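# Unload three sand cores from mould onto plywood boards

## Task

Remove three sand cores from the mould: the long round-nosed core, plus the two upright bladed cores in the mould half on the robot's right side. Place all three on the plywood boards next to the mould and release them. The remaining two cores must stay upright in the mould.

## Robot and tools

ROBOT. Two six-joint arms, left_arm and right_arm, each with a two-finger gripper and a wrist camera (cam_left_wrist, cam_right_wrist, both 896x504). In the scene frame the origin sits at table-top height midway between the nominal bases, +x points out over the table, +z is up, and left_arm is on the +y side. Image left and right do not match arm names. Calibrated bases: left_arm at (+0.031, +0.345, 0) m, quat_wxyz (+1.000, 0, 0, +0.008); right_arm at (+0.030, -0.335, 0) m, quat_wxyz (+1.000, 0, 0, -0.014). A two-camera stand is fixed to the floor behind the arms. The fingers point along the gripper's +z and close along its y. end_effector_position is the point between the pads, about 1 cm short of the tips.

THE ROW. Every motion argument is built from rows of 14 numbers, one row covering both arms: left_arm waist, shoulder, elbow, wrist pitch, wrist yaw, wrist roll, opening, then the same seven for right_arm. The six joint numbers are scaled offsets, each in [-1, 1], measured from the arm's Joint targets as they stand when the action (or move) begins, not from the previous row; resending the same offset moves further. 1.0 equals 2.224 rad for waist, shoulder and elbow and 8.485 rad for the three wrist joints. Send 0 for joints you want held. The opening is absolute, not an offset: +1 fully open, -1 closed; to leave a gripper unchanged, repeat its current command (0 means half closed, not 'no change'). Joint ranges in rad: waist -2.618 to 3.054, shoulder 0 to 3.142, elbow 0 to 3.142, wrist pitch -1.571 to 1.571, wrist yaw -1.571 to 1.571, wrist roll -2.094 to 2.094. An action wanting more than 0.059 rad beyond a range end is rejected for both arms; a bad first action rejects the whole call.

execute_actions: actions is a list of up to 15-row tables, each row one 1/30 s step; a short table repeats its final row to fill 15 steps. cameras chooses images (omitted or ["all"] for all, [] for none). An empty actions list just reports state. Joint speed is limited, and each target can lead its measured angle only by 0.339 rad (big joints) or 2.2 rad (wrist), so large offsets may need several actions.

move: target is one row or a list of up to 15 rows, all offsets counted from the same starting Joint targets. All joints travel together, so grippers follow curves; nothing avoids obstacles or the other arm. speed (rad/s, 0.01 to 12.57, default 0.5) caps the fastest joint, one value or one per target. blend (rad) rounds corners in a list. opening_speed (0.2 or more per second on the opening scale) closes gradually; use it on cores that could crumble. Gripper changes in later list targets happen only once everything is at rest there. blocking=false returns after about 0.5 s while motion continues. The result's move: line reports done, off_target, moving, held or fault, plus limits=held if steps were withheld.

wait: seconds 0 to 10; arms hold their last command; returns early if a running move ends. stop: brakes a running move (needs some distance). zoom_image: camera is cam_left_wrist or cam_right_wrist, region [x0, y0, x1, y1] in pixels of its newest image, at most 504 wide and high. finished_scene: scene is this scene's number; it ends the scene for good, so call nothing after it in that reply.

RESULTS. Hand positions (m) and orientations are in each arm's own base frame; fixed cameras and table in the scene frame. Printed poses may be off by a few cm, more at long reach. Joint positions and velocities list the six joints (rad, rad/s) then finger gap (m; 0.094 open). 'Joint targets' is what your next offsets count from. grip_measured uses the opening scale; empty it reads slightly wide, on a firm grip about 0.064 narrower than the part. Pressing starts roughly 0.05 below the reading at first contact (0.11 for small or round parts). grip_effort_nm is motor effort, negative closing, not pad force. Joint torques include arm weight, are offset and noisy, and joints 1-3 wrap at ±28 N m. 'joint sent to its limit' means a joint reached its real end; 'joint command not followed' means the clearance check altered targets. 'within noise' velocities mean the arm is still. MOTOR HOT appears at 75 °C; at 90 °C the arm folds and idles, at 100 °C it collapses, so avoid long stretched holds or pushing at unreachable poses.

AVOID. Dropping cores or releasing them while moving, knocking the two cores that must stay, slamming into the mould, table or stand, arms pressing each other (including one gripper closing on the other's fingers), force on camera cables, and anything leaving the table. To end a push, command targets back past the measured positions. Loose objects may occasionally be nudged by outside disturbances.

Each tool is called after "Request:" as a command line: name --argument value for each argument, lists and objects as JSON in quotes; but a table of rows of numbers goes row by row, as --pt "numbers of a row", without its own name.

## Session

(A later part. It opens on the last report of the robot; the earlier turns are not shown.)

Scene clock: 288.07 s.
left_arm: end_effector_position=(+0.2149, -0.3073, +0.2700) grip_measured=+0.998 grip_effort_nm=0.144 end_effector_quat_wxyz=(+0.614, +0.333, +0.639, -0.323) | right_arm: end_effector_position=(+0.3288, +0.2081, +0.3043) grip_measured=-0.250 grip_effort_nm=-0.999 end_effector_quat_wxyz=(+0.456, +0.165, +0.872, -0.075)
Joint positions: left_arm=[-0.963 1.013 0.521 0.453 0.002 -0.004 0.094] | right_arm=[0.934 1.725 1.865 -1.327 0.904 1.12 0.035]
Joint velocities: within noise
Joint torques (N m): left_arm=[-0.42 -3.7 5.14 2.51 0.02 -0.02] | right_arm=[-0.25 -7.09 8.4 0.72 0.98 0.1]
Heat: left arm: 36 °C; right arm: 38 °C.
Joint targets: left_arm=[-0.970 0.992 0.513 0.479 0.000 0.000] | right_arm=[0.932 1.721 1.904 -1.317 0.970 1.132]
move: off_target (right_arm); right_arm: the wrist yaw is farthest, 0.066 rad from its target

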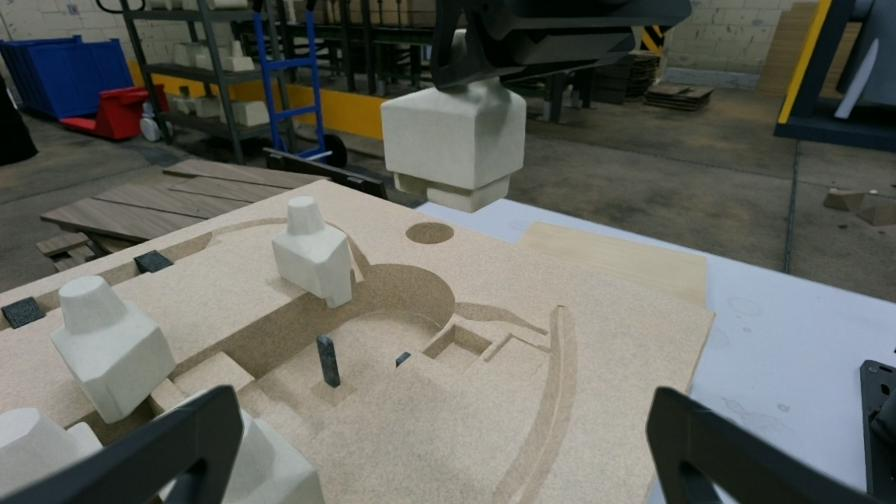

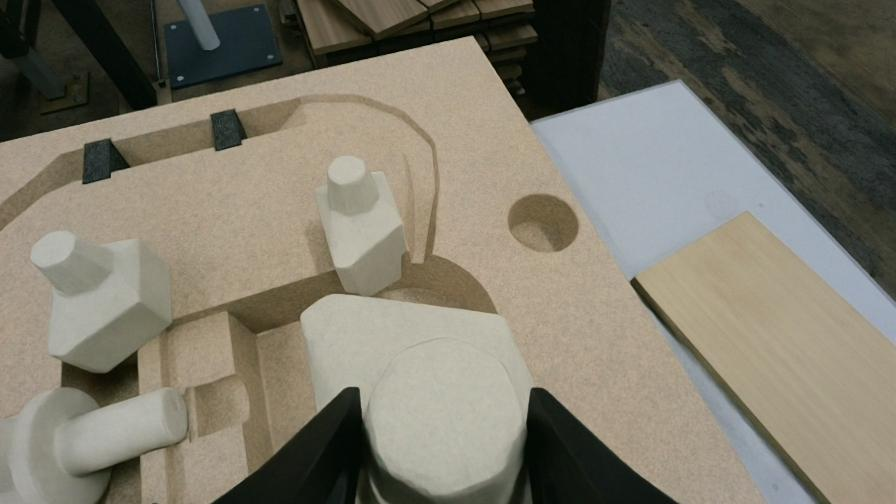

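Request:
move --target '[0,0,0,0,0,0,1,-0.3822,0,0,0,0,0,-0.6]' --speed 0.7

Scene clock: 315.27 s.
left_arm: end_effector_position=(+0.2149, -0.3074, +0.2703) grip_measured=+0.998 grip_effort_nm=0.134 end_effector_quat_wxyz=(+0.614, +0.333, +0.639, -0.323) | right_arm: end_effector_position=(+0.3716, -0.1134, +0.3049) grip_measured=-0.250 grip_effort_nm=-1.009 end_effector_quat_wxyz=(+0.383, +0.511, +0.723, -0.261)
Joint positions: left_arm=[-0.963 1.013 0.521 0.454 0.002 -0.004 0.094] | right_arm=[0.077 1.725 1.865 -1.331 0.91 1.12 0.035]
Joint velocities: within noise
Joint torques (N m): left_arm=[-0.55 -3.73 5.18 2.48 -0.01 0] | right_arm=[0.39 -7.08 8.4 0.74 0.95 0.1]
Heat: left arm: 44 °C; right arm: 39 °C.
Joint targets: left_arm=[-0.970 0.992 0.513 0.479 0.000 0.000] | right_arm=[0.081 1.721 1.904 -1.317 0.970 1.132]
move: off_target (right_arm); right_arm: the wrist yaw is farthest, 0.060 rad from its target

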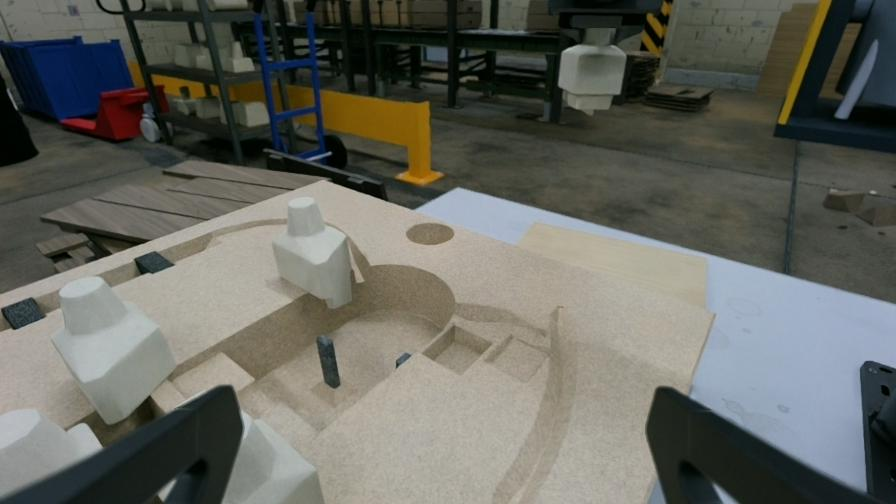

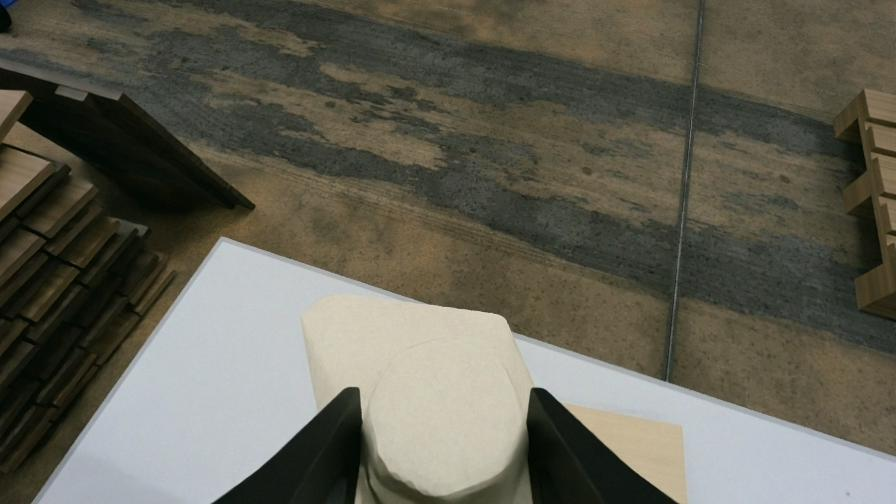

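Request:
move --pt "0 0 0 0 0 0 1 -0.1938 0.067 0.0207 -0.0216 -0.0907 0.0068 -0.6" --pt "0 0 0 0 0 0 1 -0.3588 0.1524 0.0193 -0.0275 -0.179 0.0111 -0.6" --speed 0.5 --blend 0.1

Scene clock: 323.00 s.
left_arm: end_effector_position=(+0.2149, -0.3074, +0.2703) grip_measured=+0.998 grip_effort_nm=0.134 end_effector_quat_wxyz=(+0.614, +0.333, +0.639, -0.323) | right_arm: end_effector_position=(+0.3379, -0.1786, +0.1467) grip_measured=-0.251 grip_effort_nm=-1.004 end_effector_quat_wxyz=(-0.108, +0.803, +0.540, +0.227)
Joint positions: left_arm=[-0.963 1.013 0.521 0.454 0.002 -0.004 0.094] | right_arm=[-0.717 2.059 1.908 -1.519 -0.499 1.216 0.035]
Joint velocities: within noise
Joint torques (N m): left_arm=[-0.49 -3.64 5.19 2.5 0 -0.01] | right_arm=[-0.02 -8.99 8.17 -0.32 -0.73 0.07]
Heat: left arm: 45 °C; right arm: 38 °C.
Joint targets: left_arm=[-0.970 0.992 0.513 0.479 0.000 0.000] | right_arm=[-0.717 2.060 1.947 -1.551 -0.548 1.226]
move: off_target (right_arm); right_arm: the wrist yaw is farthest, 0.050 rad from its target

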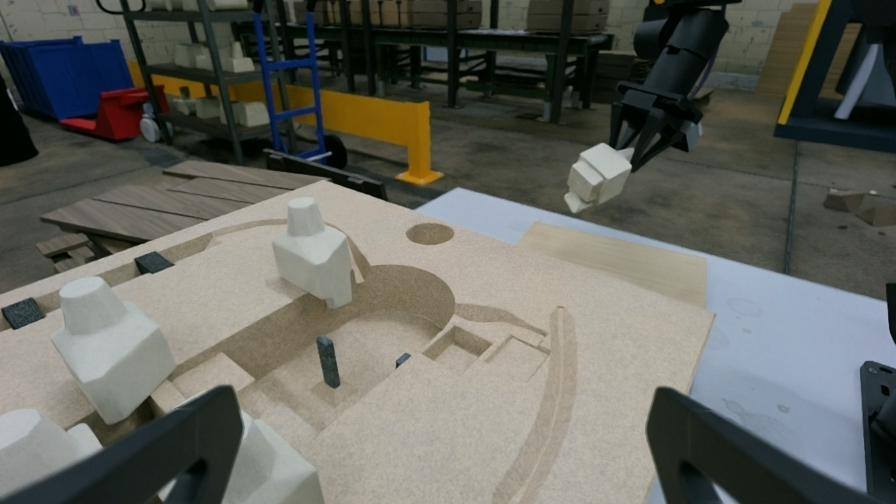

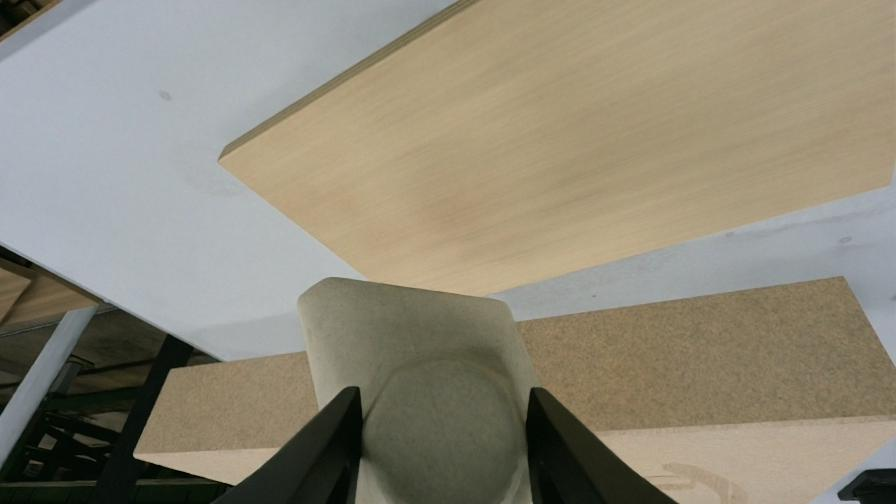

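Request:
move --target '[0,0,0,0,0,0,1,0,0.014,-0.0887,0.0213,-0.0021,0.0007,-0.6]' --speed 0.3

Request:
zoom_image --camera "cam_left_wrist" --region '[460, 80, 760, 300]'

Scene clock: 336.67 s.
left_arm: end_effector_position=(+0.2149, -0.3074, +0.2703) grip_measured=+0.998 grip_effort_nm=0.139 end_effector_quat_wxyz=(+0.614, +0.333, +0.639, -0.323) | right_arm: end_effector_position=(+0.3383, -0.1754, +0.0969) grip_measured=-0.252 grip_effort_nm=-1.004 end_effector_quat_wxyz=(-0.129, +0.806, +0.531, +0.229)
Joint positions: left_arm=[-0.963 1.013 0.521 0.454 0.002 -0.004 0.094] | right_arm=[-0.717 2.091 1.748 -1.368 -0.516 1.223 0.035]
Joint velocities: within noise
Joint torques (N m): left_arm=[-0.49 -3.7 5.18 2.51 0.01 -0.01] | right_arm=[-0.01 -9.31 5.08 -0.08 -0.72 0.06]
Heat: left arm: 46 °C; right arm: 38 °C.
Joint targets: left_arm=[-0.970 0.992 0.513 0.479 0.000 0.000] | right_arm=[-0.717 2.091 1.750 -1.370 -0.566 1.232]
move: off_target (right_arm); right_arm: the wrist yaw is farthest, 0.050 rad from its target

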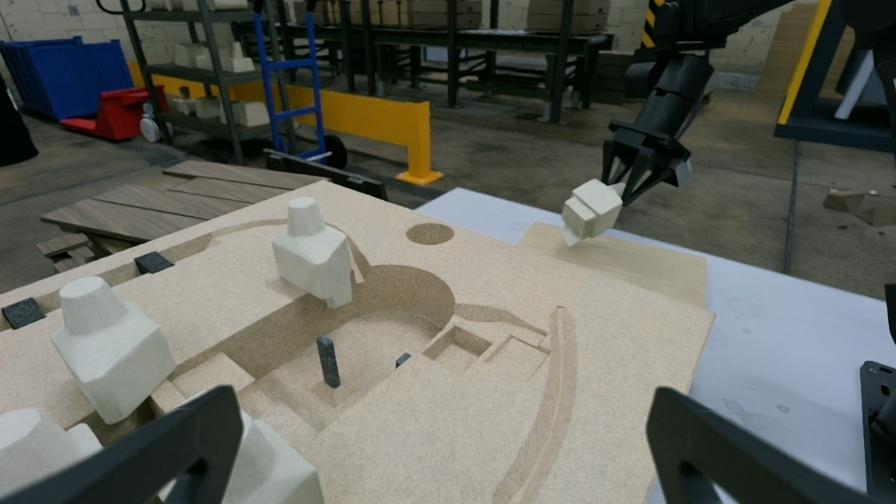

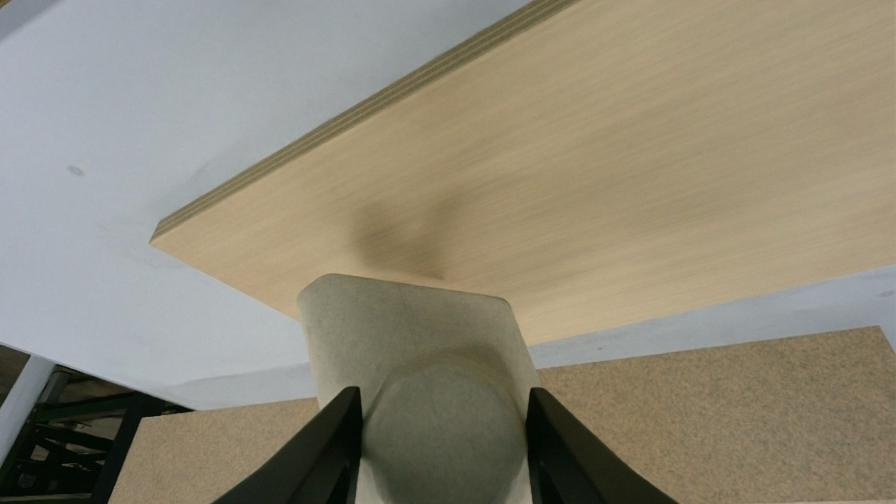

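Scaled by 1.680.

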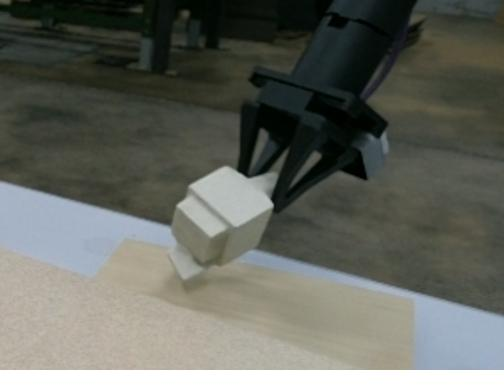

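Request:
move --target '[0,0,0,0,0,0,1,0,0.0047,-0.0296,0.0071,-0.0007,0.0003,-0.6]' --speed 0.2

Request:
zoom_image --camera "cam_left_wrist" --region '[510, 130, 710, 280]'

Request:
zoom_image --camera "cam_right_wrist" --region '[200, 200, 700, 504]'

Scene clock: 347.03 s.
left_arm: end_effector_position=(+0.2149, -0.3074, +0.2703) grip_measured=+0.998 grip_effort_nm=0.134 end_effector_quat_wxyz=(+0.614, +0.333, +0.639, -0.323) | right_arm: end_effector_position=(+0.3364, -0.1726, +0.0786) grip_measured=-0.252 grip_effort_nm=-1.004 end_effector_quat_wxyz=(-0.135, +0.806, +0.528, +0.230)
Joint positions: left_arm=[-0.963 1.013 0.521 0.454 0.002 -0.004 0.094] | right_arm=[-0.717 2.099 1.684 -1.307 -0.521 1.225 0.035]
Joint velocities: within noise
Joint torques (N m): left_arm=[-0.44 -3.71 5.15 2.48 0.01 -0.02] | right_arm=[-0.03 -9.13 4.9 -0.15 -0.73 0.07]
Heat: left arm: 47 °C; right arm: 38 °C.
Joint targets: left_arm=[-0.970 0.992 0.513 0.479 0.000 0.000] | right_arm=[-0.717 2.102 1.684 -1.310 -0.572 1.234]
move: off_target (right_arm); right_arm: the wrist yaw is farthest, 0.051 rad from its target

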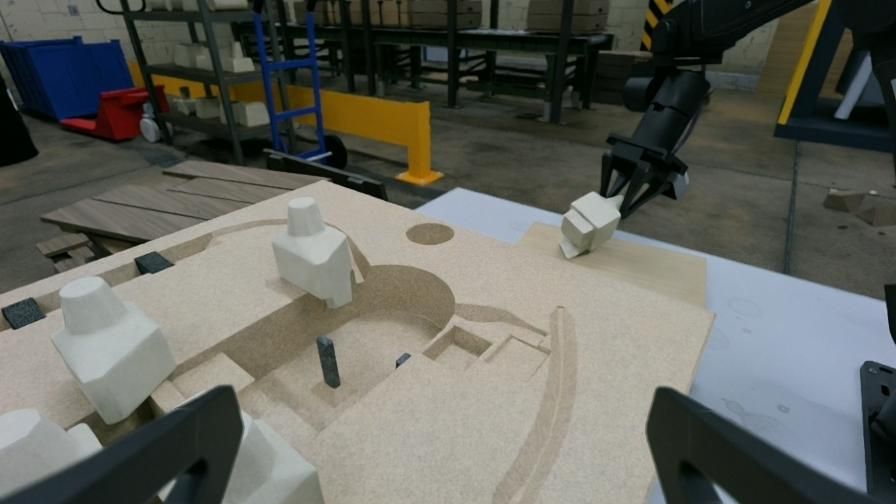

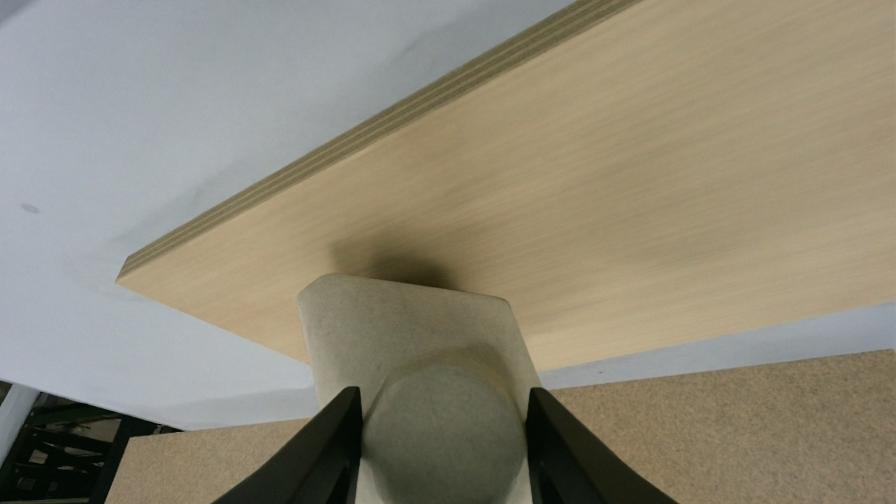

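Scaled by 2.520.

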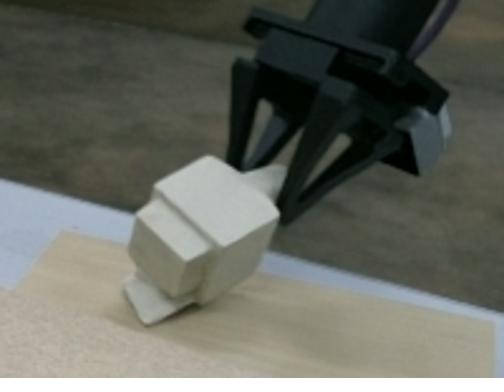

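Scaled by 1.008.

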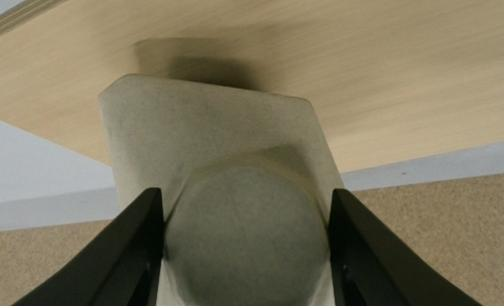

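Request:
move --target '[0,0,0,0,0,0,1,0,0.0035,-0.025,0.006,-0.0007,0.0003,-0.6]' --speed 0.15

Request:
zoom_image --camera "cam_left_wrist" --region '[510, 130, 710, 280]'

Scene clock: 352.27 s.
left_arm: end_effector_position=(+0.2149, -0.3074, +0.2703) grip_measured=+0.998 grip_effort_nm=0.139 end_effector_quat_wxyz=(+0.614, +0.333, +0.639, -0.323) | right_arm: end_effector_position=(+0.3361, -0.1683, +0.0688) grip_measured=-0.252 grip_effort_nm=-0.999 end_effector_quat_wxyz=(-0.140, +0.805, +0.524, +0.240)
Joint positions: left_arm=[-0.963 1.013 0.521 0.454 0.002 -0.004 0.094] | right_arm=[-0.718 2.099 1.635 -1.263 -0.544 1.226 0.035]
Joint velocities: within noise
Joint torques (N m): left_arm=[-0.51 -3.75 5.26 2.48 0.02 -0.01] | right_arm=[0.06 -8.46 4.37 -0.1 -0.6 0.09]
Heat: left arm: 47 °C; right arm: 39 °C.
Joint targets: left_arm=[-0.970 0.992 0.513 0.478 0.000 0.000] | right_arm=[-0.717 2.109 1.629 -1.259 -0.578 1.237]
move: done

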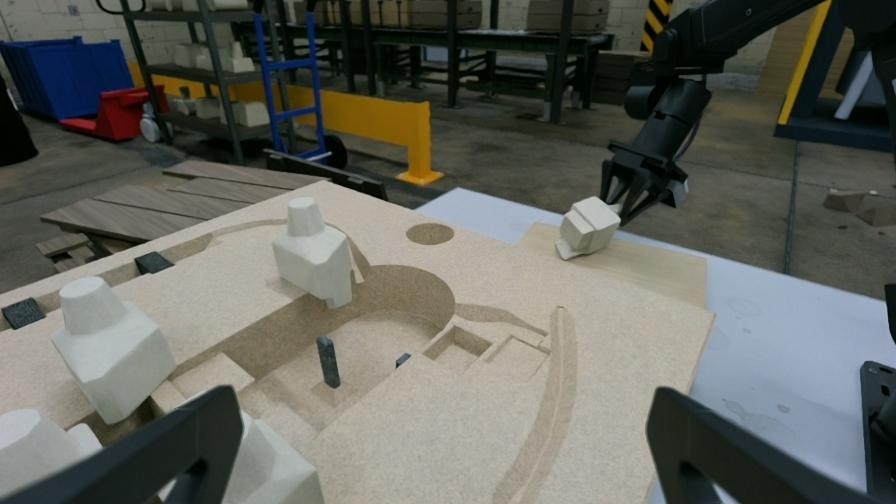

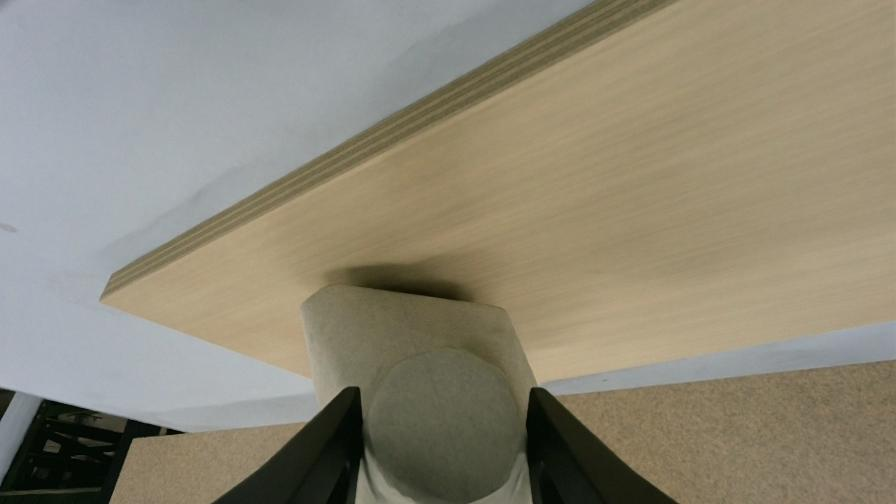

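Scaled by 2.520.

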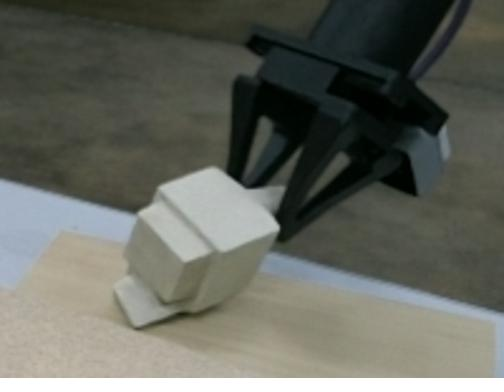

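Request:
move --target '[0,0,0,0,0,0,1,0,0.0035,-0.022,0.0045,-0.0003,0.0003,-0.6]' --speed 0.15

Request:
zoom_image --camera "cam_left_wrist" --region '[510, 130, 710, 280]'

Scene clock: 356.07 s.
left_arm: end_effector_position=(+0.2149, -0.3074, +0.2703) grip_measured=+0.998 grip_effort_nm=0.149 end_effector_quat_wxyz=(+0.614, +0.333, +0.639, -0.323) | right_arm: end_effector_position=(+0.3367, -0.1639, +0.0611) grip_measured=-0.253 grip_effort_nm=-1.004 end_effector_quat_wxyz=(-0.144, +0.803, +0.521, +0.251)
Joint positions: left_arm=[-0.963 1.013 0.521 0.454 0.002 -0.004 0.094] | right_arm=[-0.718 2.099 1.594 -1.224 -0.568 1.227 0.035]
Joint velocities: within noise
Joint torques (N m): left_arm=[-0.49 -3.67 5.19 2.5 0 -0.03] | right_arm=[0.09 -7.82 3.7 -0.12 -0.35 0.1]
Heat: left arm: 48 °C; right arm: 39 °C.
Joint targets: left_arm=[-0.970 0.992 0.513 0.478 0.000 0.000] | right_arm=[-0.717 2.117 1.580 -1.221 -0.581 1.240]
move: done

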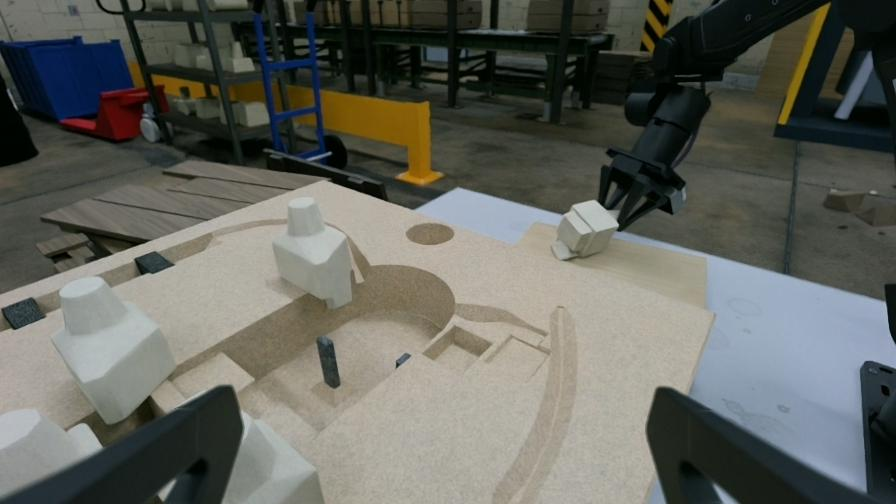

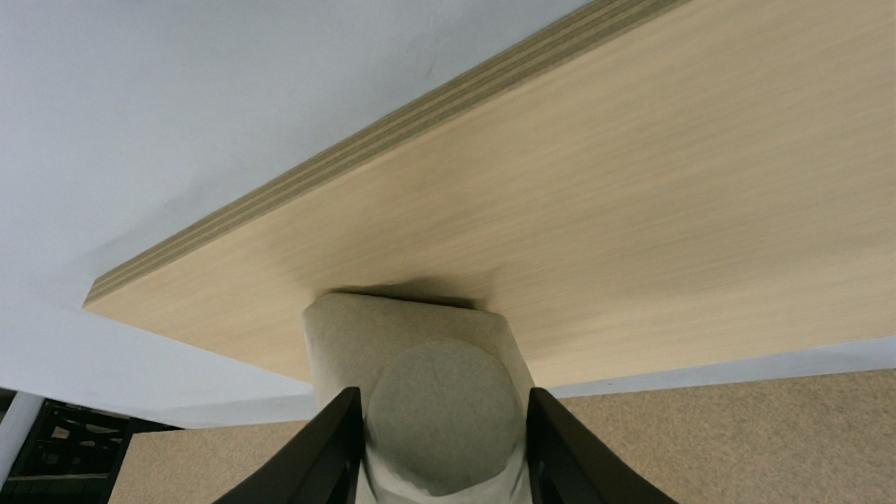

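Scaled by 2.520.

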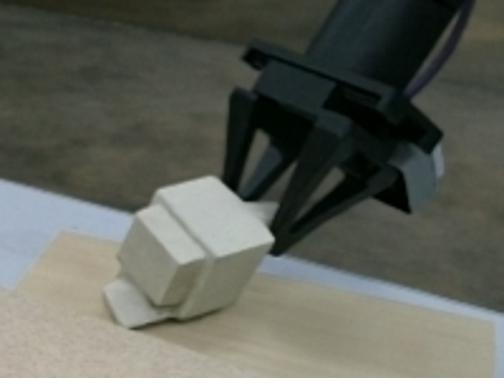

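Request:
move --target '[0,0,0,0,0,0,1,0,0.0035,-0.02,0.004,0.0015,0.0003,-0.6]' --speed 0.15

Request:
zoom_image --camera "cam_left_wrist" --region '[510, 130, 710, 280]'

Scene clock: 359.97 s.
left_arm: end_effector_position=(+0.2149, -0.3074, +0.2704) grip_measured=+0.998 grip_effort_nm=0.144 end_effector_quat_wxyz=(+0.614, +0.333, +0.639, -0.323) | right_arm: end_effector_position=(+0.3362, -0.1626, +0.0581) grip_measured=-0.253 grip_effort_nm=-1.009 end_effector_quat_wxyz=(-0.148, +0.803, +0.512, +0.266)
Joint positions: left_arm=[-0.963 1.013 0.521 0.454 0.002 -0.004 0.094] | right_arm=[-0.729 2.099 1.568 -1.203 -0.6 1.227 0.035]
Joint velocities: within noise
Joint torques (N m): left_arm=[-0.49 -3.67 5.14 2.49 0 -0.02] | right_arm=[1.1 -7.19 2.3 0.01 0.05 0.13]
Heat: left arm: 48 °C; right arm: 39 °C.
Joint targets: left_arm=[-0.970 0.992 0.513 0.479 0.000 0.000] | right_arm=[-0.716 2.125 1.535 -1.187 -0.568 1.242]
move: done

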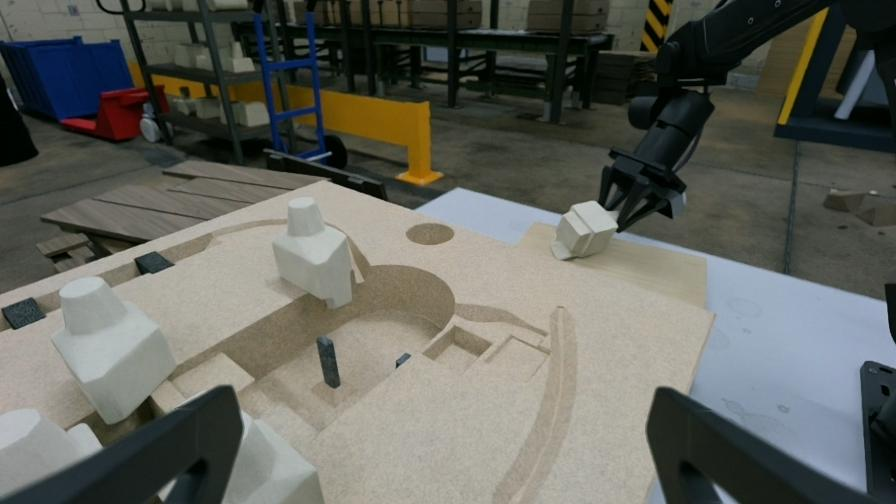

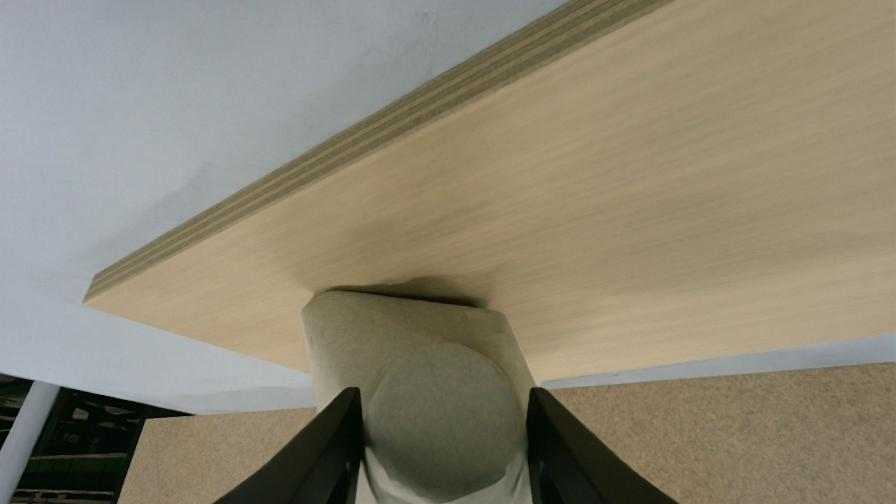

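Scaled by 2.520.

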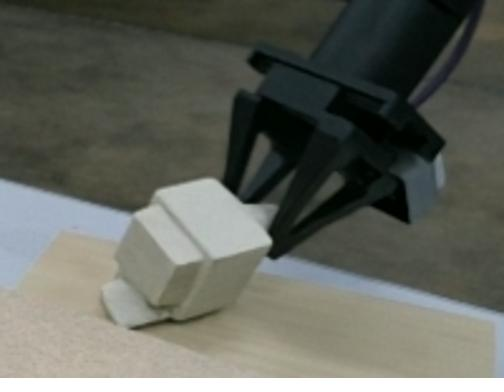

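Request:
move --target '[0,0,0,0,0,0,1,-0.005,-0.005,0.014,-0.001,-0.003,0,-0.6]' --speed 0.15 --cameras '["cam_right_wrist"]'

Request:
move --target '[0,0,0,0,0,0,1,0,0,0,0,0,0,0.1]' --opening_speed 0.5

Request:
zoom_image --camera "cam_left_wrist" --region '[510, 130, 710, 280]'

Scene clock: 365.20 s.
left_arm: end_effector_position=(+0.2149, -0.3074, +0.2704) grip_measured=+0.998 grip_effort_nm=0.134 end_effector_quat_wxyz=(+0.614, +0.333, +0.639, -0.323) | right_arm: end_effector_position=(+0.3369, -0.1626, +0.0591) grip_measured=-0.253 grip_effort_nm=-1.004 end_effector_quat_wxyz=(-0.148, +0.803, +0.510, +0.271)
Joint positions: left_arm=[-0.963 1.013 0.521 0.454 0.002 -0.004 0.094] | right_arm=[-0.732 2.099 1.568 -1.202 -0.61 1.227 0.035]
Joint velocities: within noise
Joint torques (N m): left_arm=[-0.5 -3.66 5.18 2.5 0 -0.04] | right_arm=[0.38 -8.05 4.63 -0.07 -0.12 0.13]
Heat: left arm: 48 °C; right arm: 39 °C.
Joint targets: left_arm=[-0.970 0.992 0.513 0.479 0.000 0.000] | right_arm=[-0.728 2.114 1.566 -1.195 -0.593 1.242]
move: done
Images, in order (width x height): cam_right_wrist 896x504.

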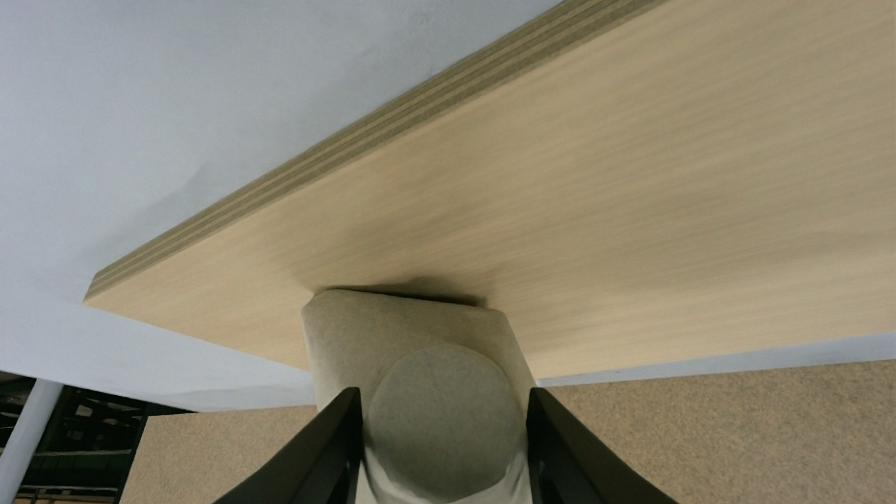

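Scene clock: 366.80 s.
left_arm: end_effector_position=(+0.2149, -0.3074, +0.2704) grip_measured=+0.998 grip_effort_nm=0.139 end_effector_quat_wxyz=(+0.614, +0.333, +0.639, -0.323) | right_arm: end_effector_position=(+0.3349, -0.1643, +0.0569) grip_measured=+0.097 grip_effort_nm=0.173 end_effector_quat_wxyz=(-0.148, +0.806, +0.510, +0.263)
Joint positions: left_arm=[-0.963 1.013 0.521 0.454 0.002 -0.004 0.094] | right_arm=[-0.732 2.1 1.568 -1.202 -0.592 1.232 0.052]
Joint velocities: within noise
Joint torques (N m): left_arm=[-0.51 -3.69 5.15 2.49 0 -0.03] | right_arm=[0.36 -8.16 4.62 -0.08 -0.3 0.08]
Heat: left arm: 48 °C; right arm: 39 °C.
Joint targets: left_arm=[-0.970 0.992 0.513 0.479 0.000 0.000] | right_arm=[-0.728 2.114 1.566 -1.195 -0.593 1.242]
move: done

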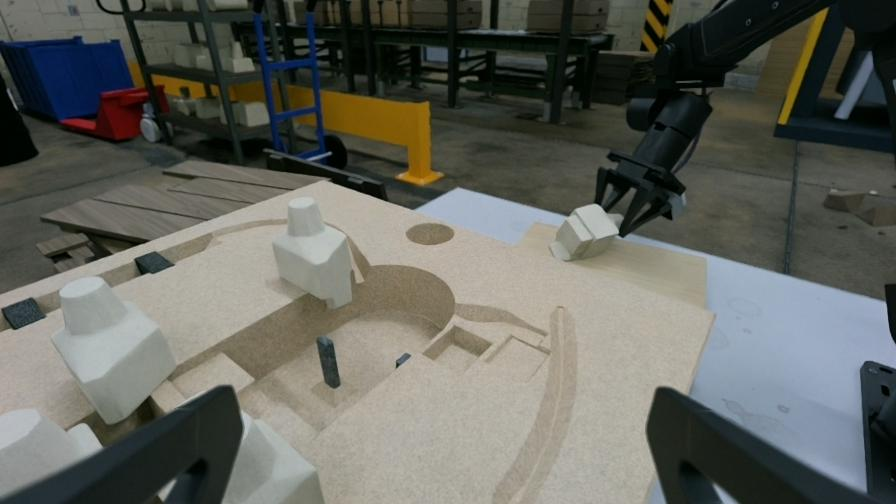

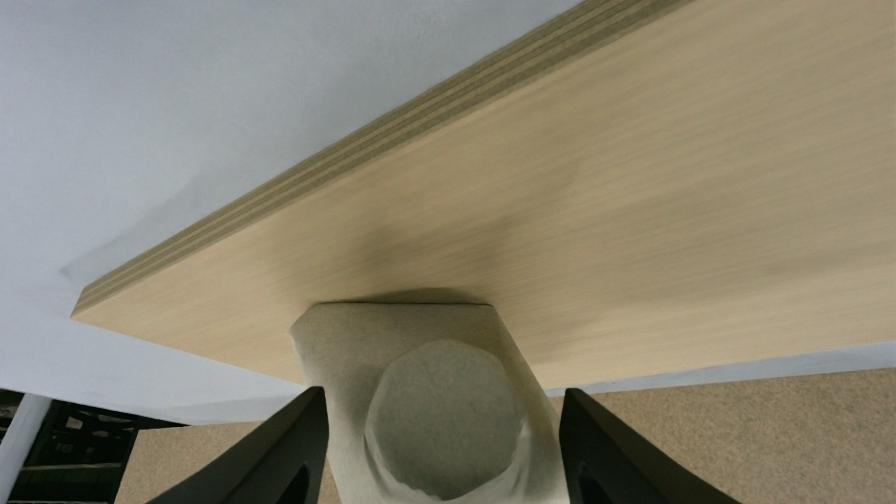

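Scaled by 2.520.

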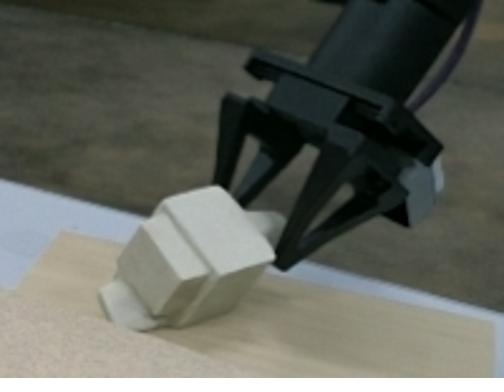

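Request:
move --target '[0,0,0,0,0,0,1,0,-0.0234,0.1479,-0.0355,0,0,0.5]' --speed 0.4 --opening_speed 1

Request:
zoom_image --camera "cam_left_wrist" --region '[460, 130, 760, 330]'

Scene clock: 371.80 s.
left_arm: end_effector_position=(+0.2149, -0.3074, +0.2704) grip_measured=+0.998 grip_effort_nm=0.139 end_effector_quat_wxyz=(+0.614, +0.333, +0.639, -0.323) | right_arm: end_effector_position=(+0.3477, -0.1761, +0.1326) grip_measured=+0.497 grip_effort_nm=0.178 end_effector_quat_wxyz=(-0.131, +0.804, +0.514, +0.266)
Joint positions: left_arm=[-0.963 1.013 0.521 0.454 0.002 -0.004 0.094] | right_arm=[-0.732 2.097 1.872 -1.474 -0.591 1.232 0.07]
Joint velocities: within noise
Joint torques (N m): left_arm=[-0.46 -3.74 5.14 2.47 0.01 0] | right_arm=[0.32 -12.19 6.82 -0.3 -0.29 0.07]
Heat: left arm: 49 °C; right arm: 40 °C.
Joint targets: left_arm=[-0.970 0.992 0.513 0.479 0.000 0.000] | right_arm=[-0.728 2.062 1.895 -1.496 -0.594 1.242]
move: done

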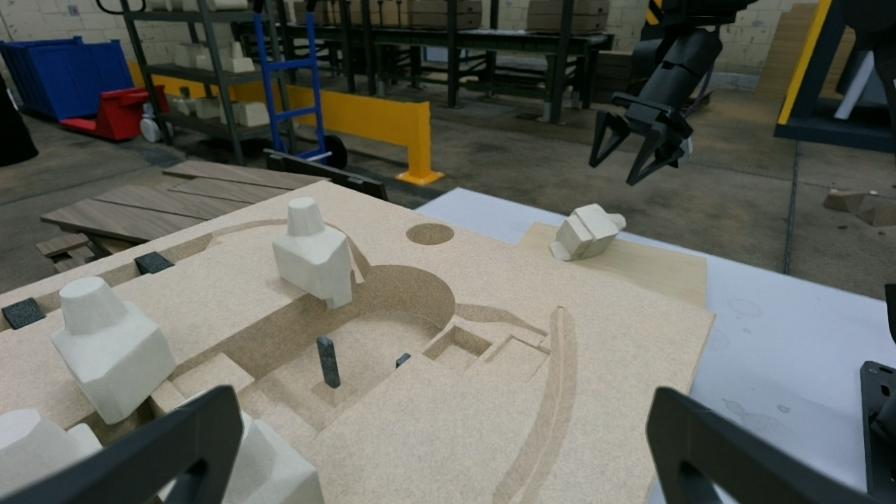

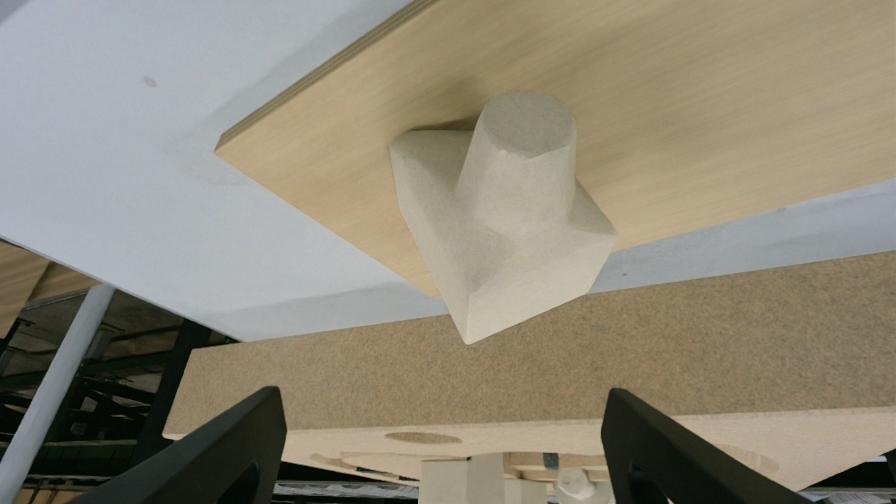

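Scaled by 1.680.

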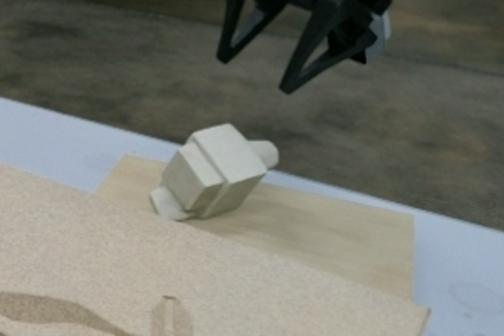

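Request:
move --pt "0 0 0 0 0 0 1 0.1924 -0.1628 0.0022 0.0585 0.07 -0.0639 1" --pt "0 0 0 0 0 0 1 0.5522 -0.0468 -0.0495 0.1195 0.1153 -0.1133 1" --speed 0.8 --blend 0.15

Scene clock: 385.00 s.
left_arm: end_effector_position=(+0.2149, -0.3074, +0.2704) grip_measured=+0.998 grip_effort_nm=0.134 end_effector_quat_wxyz=(+0.614, +0.333, +0.639, -0.323) | right_arm: end_effector_position=(+0.5184, +0.2118, +0.2366) grip_measured=+0.997 grip_effort_nm=0.164 end_effector_quat_wxyz=(+0.460, -0.015, +0.888, +0.011)
Joint positions: left_arm=[-0.963 1.013 0.521 0.454 0.002 -0.004 0.094] | right_arm=[0.504 1.95 1.79 -0.508 0.373 0.286 0.094]
Joint velocities: within noise
Joint torques (N m): left_arm=[-0.47 -3.71 5.16 2.48 -0.01 -0.03] | right_arm=[-0.46 -8.96 5.86 1.53 0.18 -0.09]
Heat: left arm: 49 °C; right arm: 42 °C.
Joint targets: left_arm=[-0.970 0.992 0.513 0.479 0.000 0.000] | right_arm=[0.500 1.958 1.785 -0.482 0.385 0.281]
move: done

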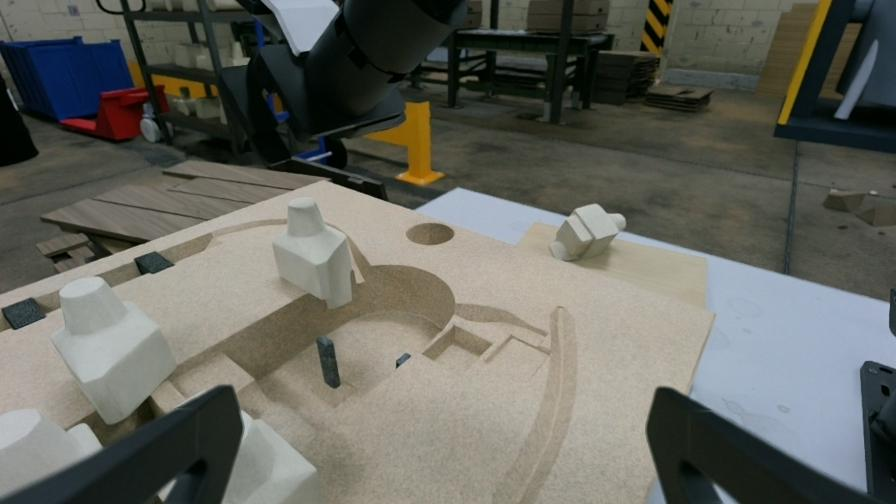

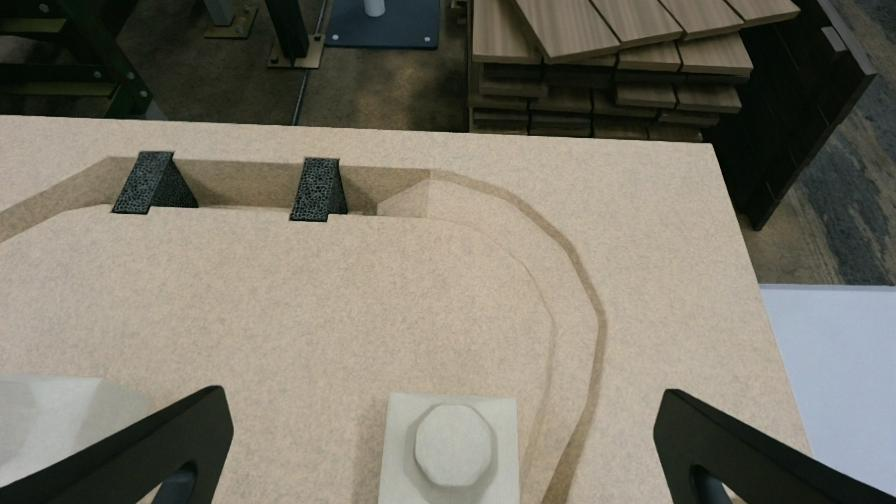

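Request:
move --target '[0,0,0,0,0,0,1,0,0.0202,-0.1407,0.0437,0.0012,0,1]' --speed 0.4 --cameras '["cam_right_wrist"]'

Scene clock: 389.27 s.
left_arm: end_effector_position=(+0.2149, -0.3074, +0.2704) grip_measured=+0.998 grip_effort_nm=0.134 end_effector_quat_wxyz=(+0.614, +0.333, +0.639, -0.323) | right_arm: end_effector_position=(+0.5218, +0.2116, +0.1468) grip_measured=+0.997 grip_effort_nm=0.168 end_effector_quat_wxyz=(+0.467, -0.012, +0.884, +0.009)
Joint positions: left_arm=[-0.963 1.013 0.521 0.454 0.002 -0.004 0.094] | right_arm=[0.504 1.992 1.478 -0.141 0.384 0.285 0.094]
Joint velocities: within noise
Joint torques (N m): left_arm=[-0.53 -3.67 5.16 2.5 0 -0.01] | right_arm=[-0.29 -8.9 5.72 1.58 0.22 -0.08]
Heat: left arm: 49 °C; right arm: 42 °C.
Joint targets: left_arm=[-0.970 0.992 0.513 0.479 0.000 0.000] | right_arm=[0.500 2.002 1.472 -0.112 0.395 0.281]
move: done
Images, in order (width x height): cam_right_wrist 896x504.

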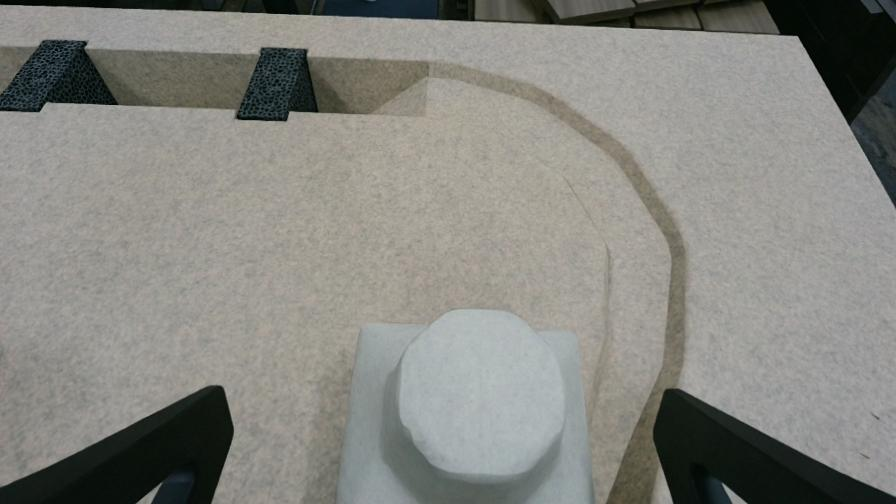

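Request:
move --pt "0 0 0 0 0 0 1 -0.006 0 0 0 0 0 1" --pt "0 0 0 0 0 0 1 -0.006 0 0 0 0 0 -0.55" --opening_speed 0.8 --speed 0.3 --cameras '["cam_right_wrist"]'

Scene clock: 394.33 s.
left_arm: end_effector_position=(+0.2149, -0.3074, +0.2704) grip_measured=+0.998 grip_effort_nm=0.144 end_effector_quat_wxyz=(+0.614, +0.333, +0.639, -0.323) | right_arm: end_effector_position=(+0.5293, +0.2060, +0.1548) grip_measured=-0.267 grip_effort_nm=-1.004 end_effector_quat_wxyz=(+0.483, -0.002, +0.875, +0.007)
Joint positions: left_arm=[-0.963 1.013 0.521 0.454 0.002 -0.004 0.094] | right_arm=[0.493 1.992 1.478 -0.102 0.398 0.281 0.034]
Joint velocities: within noise
Joint torques (N m): left_arm=[-0.49 -3.67 5.19 2.48 0.01 -0.04] | right_arm=[-0.5 -8.92 5.72 1.24 0.07 -0.04]
Heat: left arm: 50 °C; right arm: 41 °C.
Joint targets: left_arm=[-0.970 0.992 0.513 0.479 0.000 0.000] | right_arm=[0.487 2.002 1.472 -0.112 0.395 0.281]
move: done
Images, in order (width x height): cam_right_wrist 896x504.

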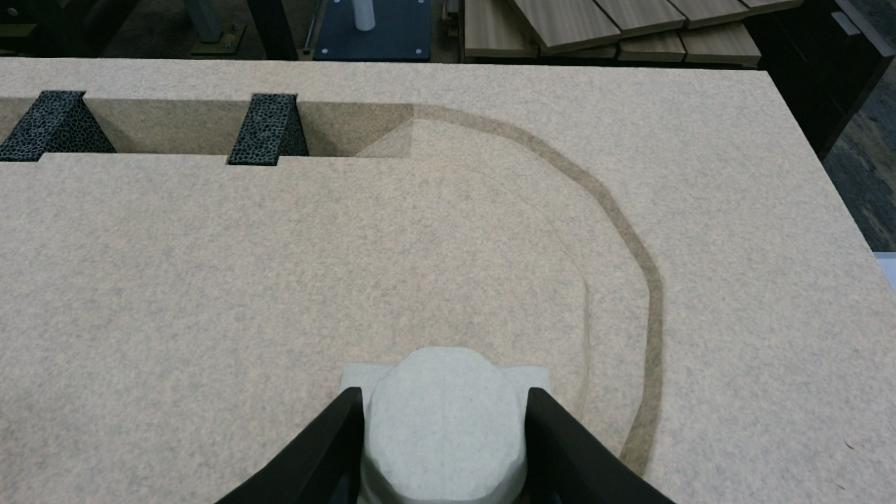

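Request:
move --pt "0 0 0 0 0 0 1 0 -0.0234 0.08 -0.0222 0.002 0 -0.6" --pt "0 0 0 0 0 0 1 0 -0.0252 0.1596 -0.0428 0.002 0 -0.6" --pt "0 0 0 0 0 0 1 0 0.0045 0.321 -0.0764 0.002 0 -0.6" --speed '[0.2,0.3,0.4]' --blend 0.02

Scene clock: 401.63 s.
left_arm: end_effector_position=(+0.2149, -0.3074, +0.2704) grip_measured=+0.998 grip_effort_nm=0.144 end_effector_quat_wxyz=(+0.614, +0.333, +0.639, -0.323) | right_arm: end_effector_position=(+0.5193, +0.2022, +0.2981) grip_measured=-0.279 grip_effort_nm=-1.009 end_effector_quat_wxyz=(+0.457, -0.010, +0.889, -0.002)
Joint positions: left_arm=[-0.963 1.013 0.521 0.454 0.002 -0.004 0.094] | right_arm=[0.493 2.014 2.139 -0.805 0.39 0.282 0.034]
Joint velocities: within noise
Joint torques (N m): left_arm=[-0.53 -3.73 5.15 2.51 -0.02 -0.04] | right_arm=[-0.49 -9.76 9.7 1.69 0.32 -0.05]
Heat: left arm: 50 °C; right arm: 41 °C.
Joint targets: left_arm=[-0.970 0.992 0.513 0.479 0.000 0.000] | right_arm=[0.487 2.013 2.186 -0.760 0.412 0.281]
move: off_target (right_arm); right_arm: the elbow is farthest, 0.047 rad from its target

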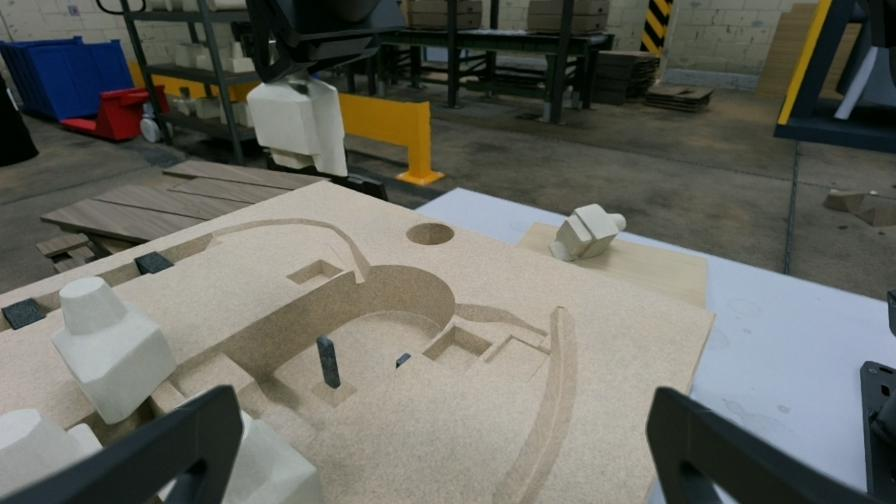

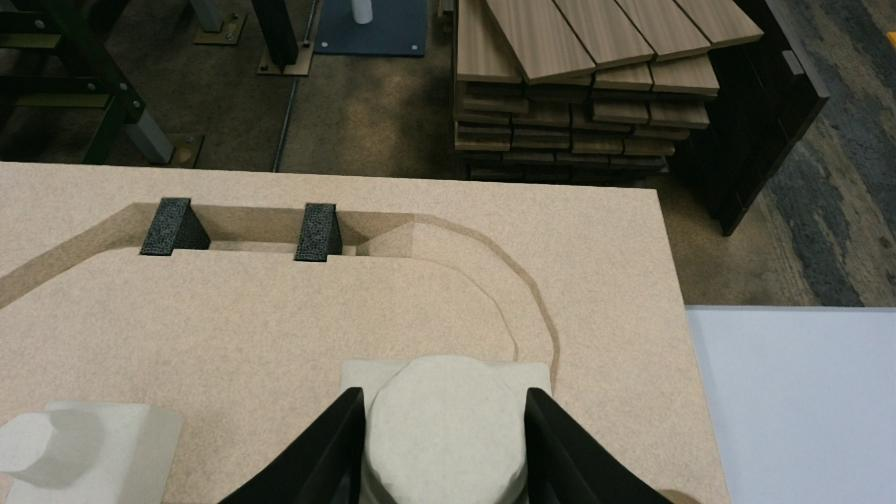

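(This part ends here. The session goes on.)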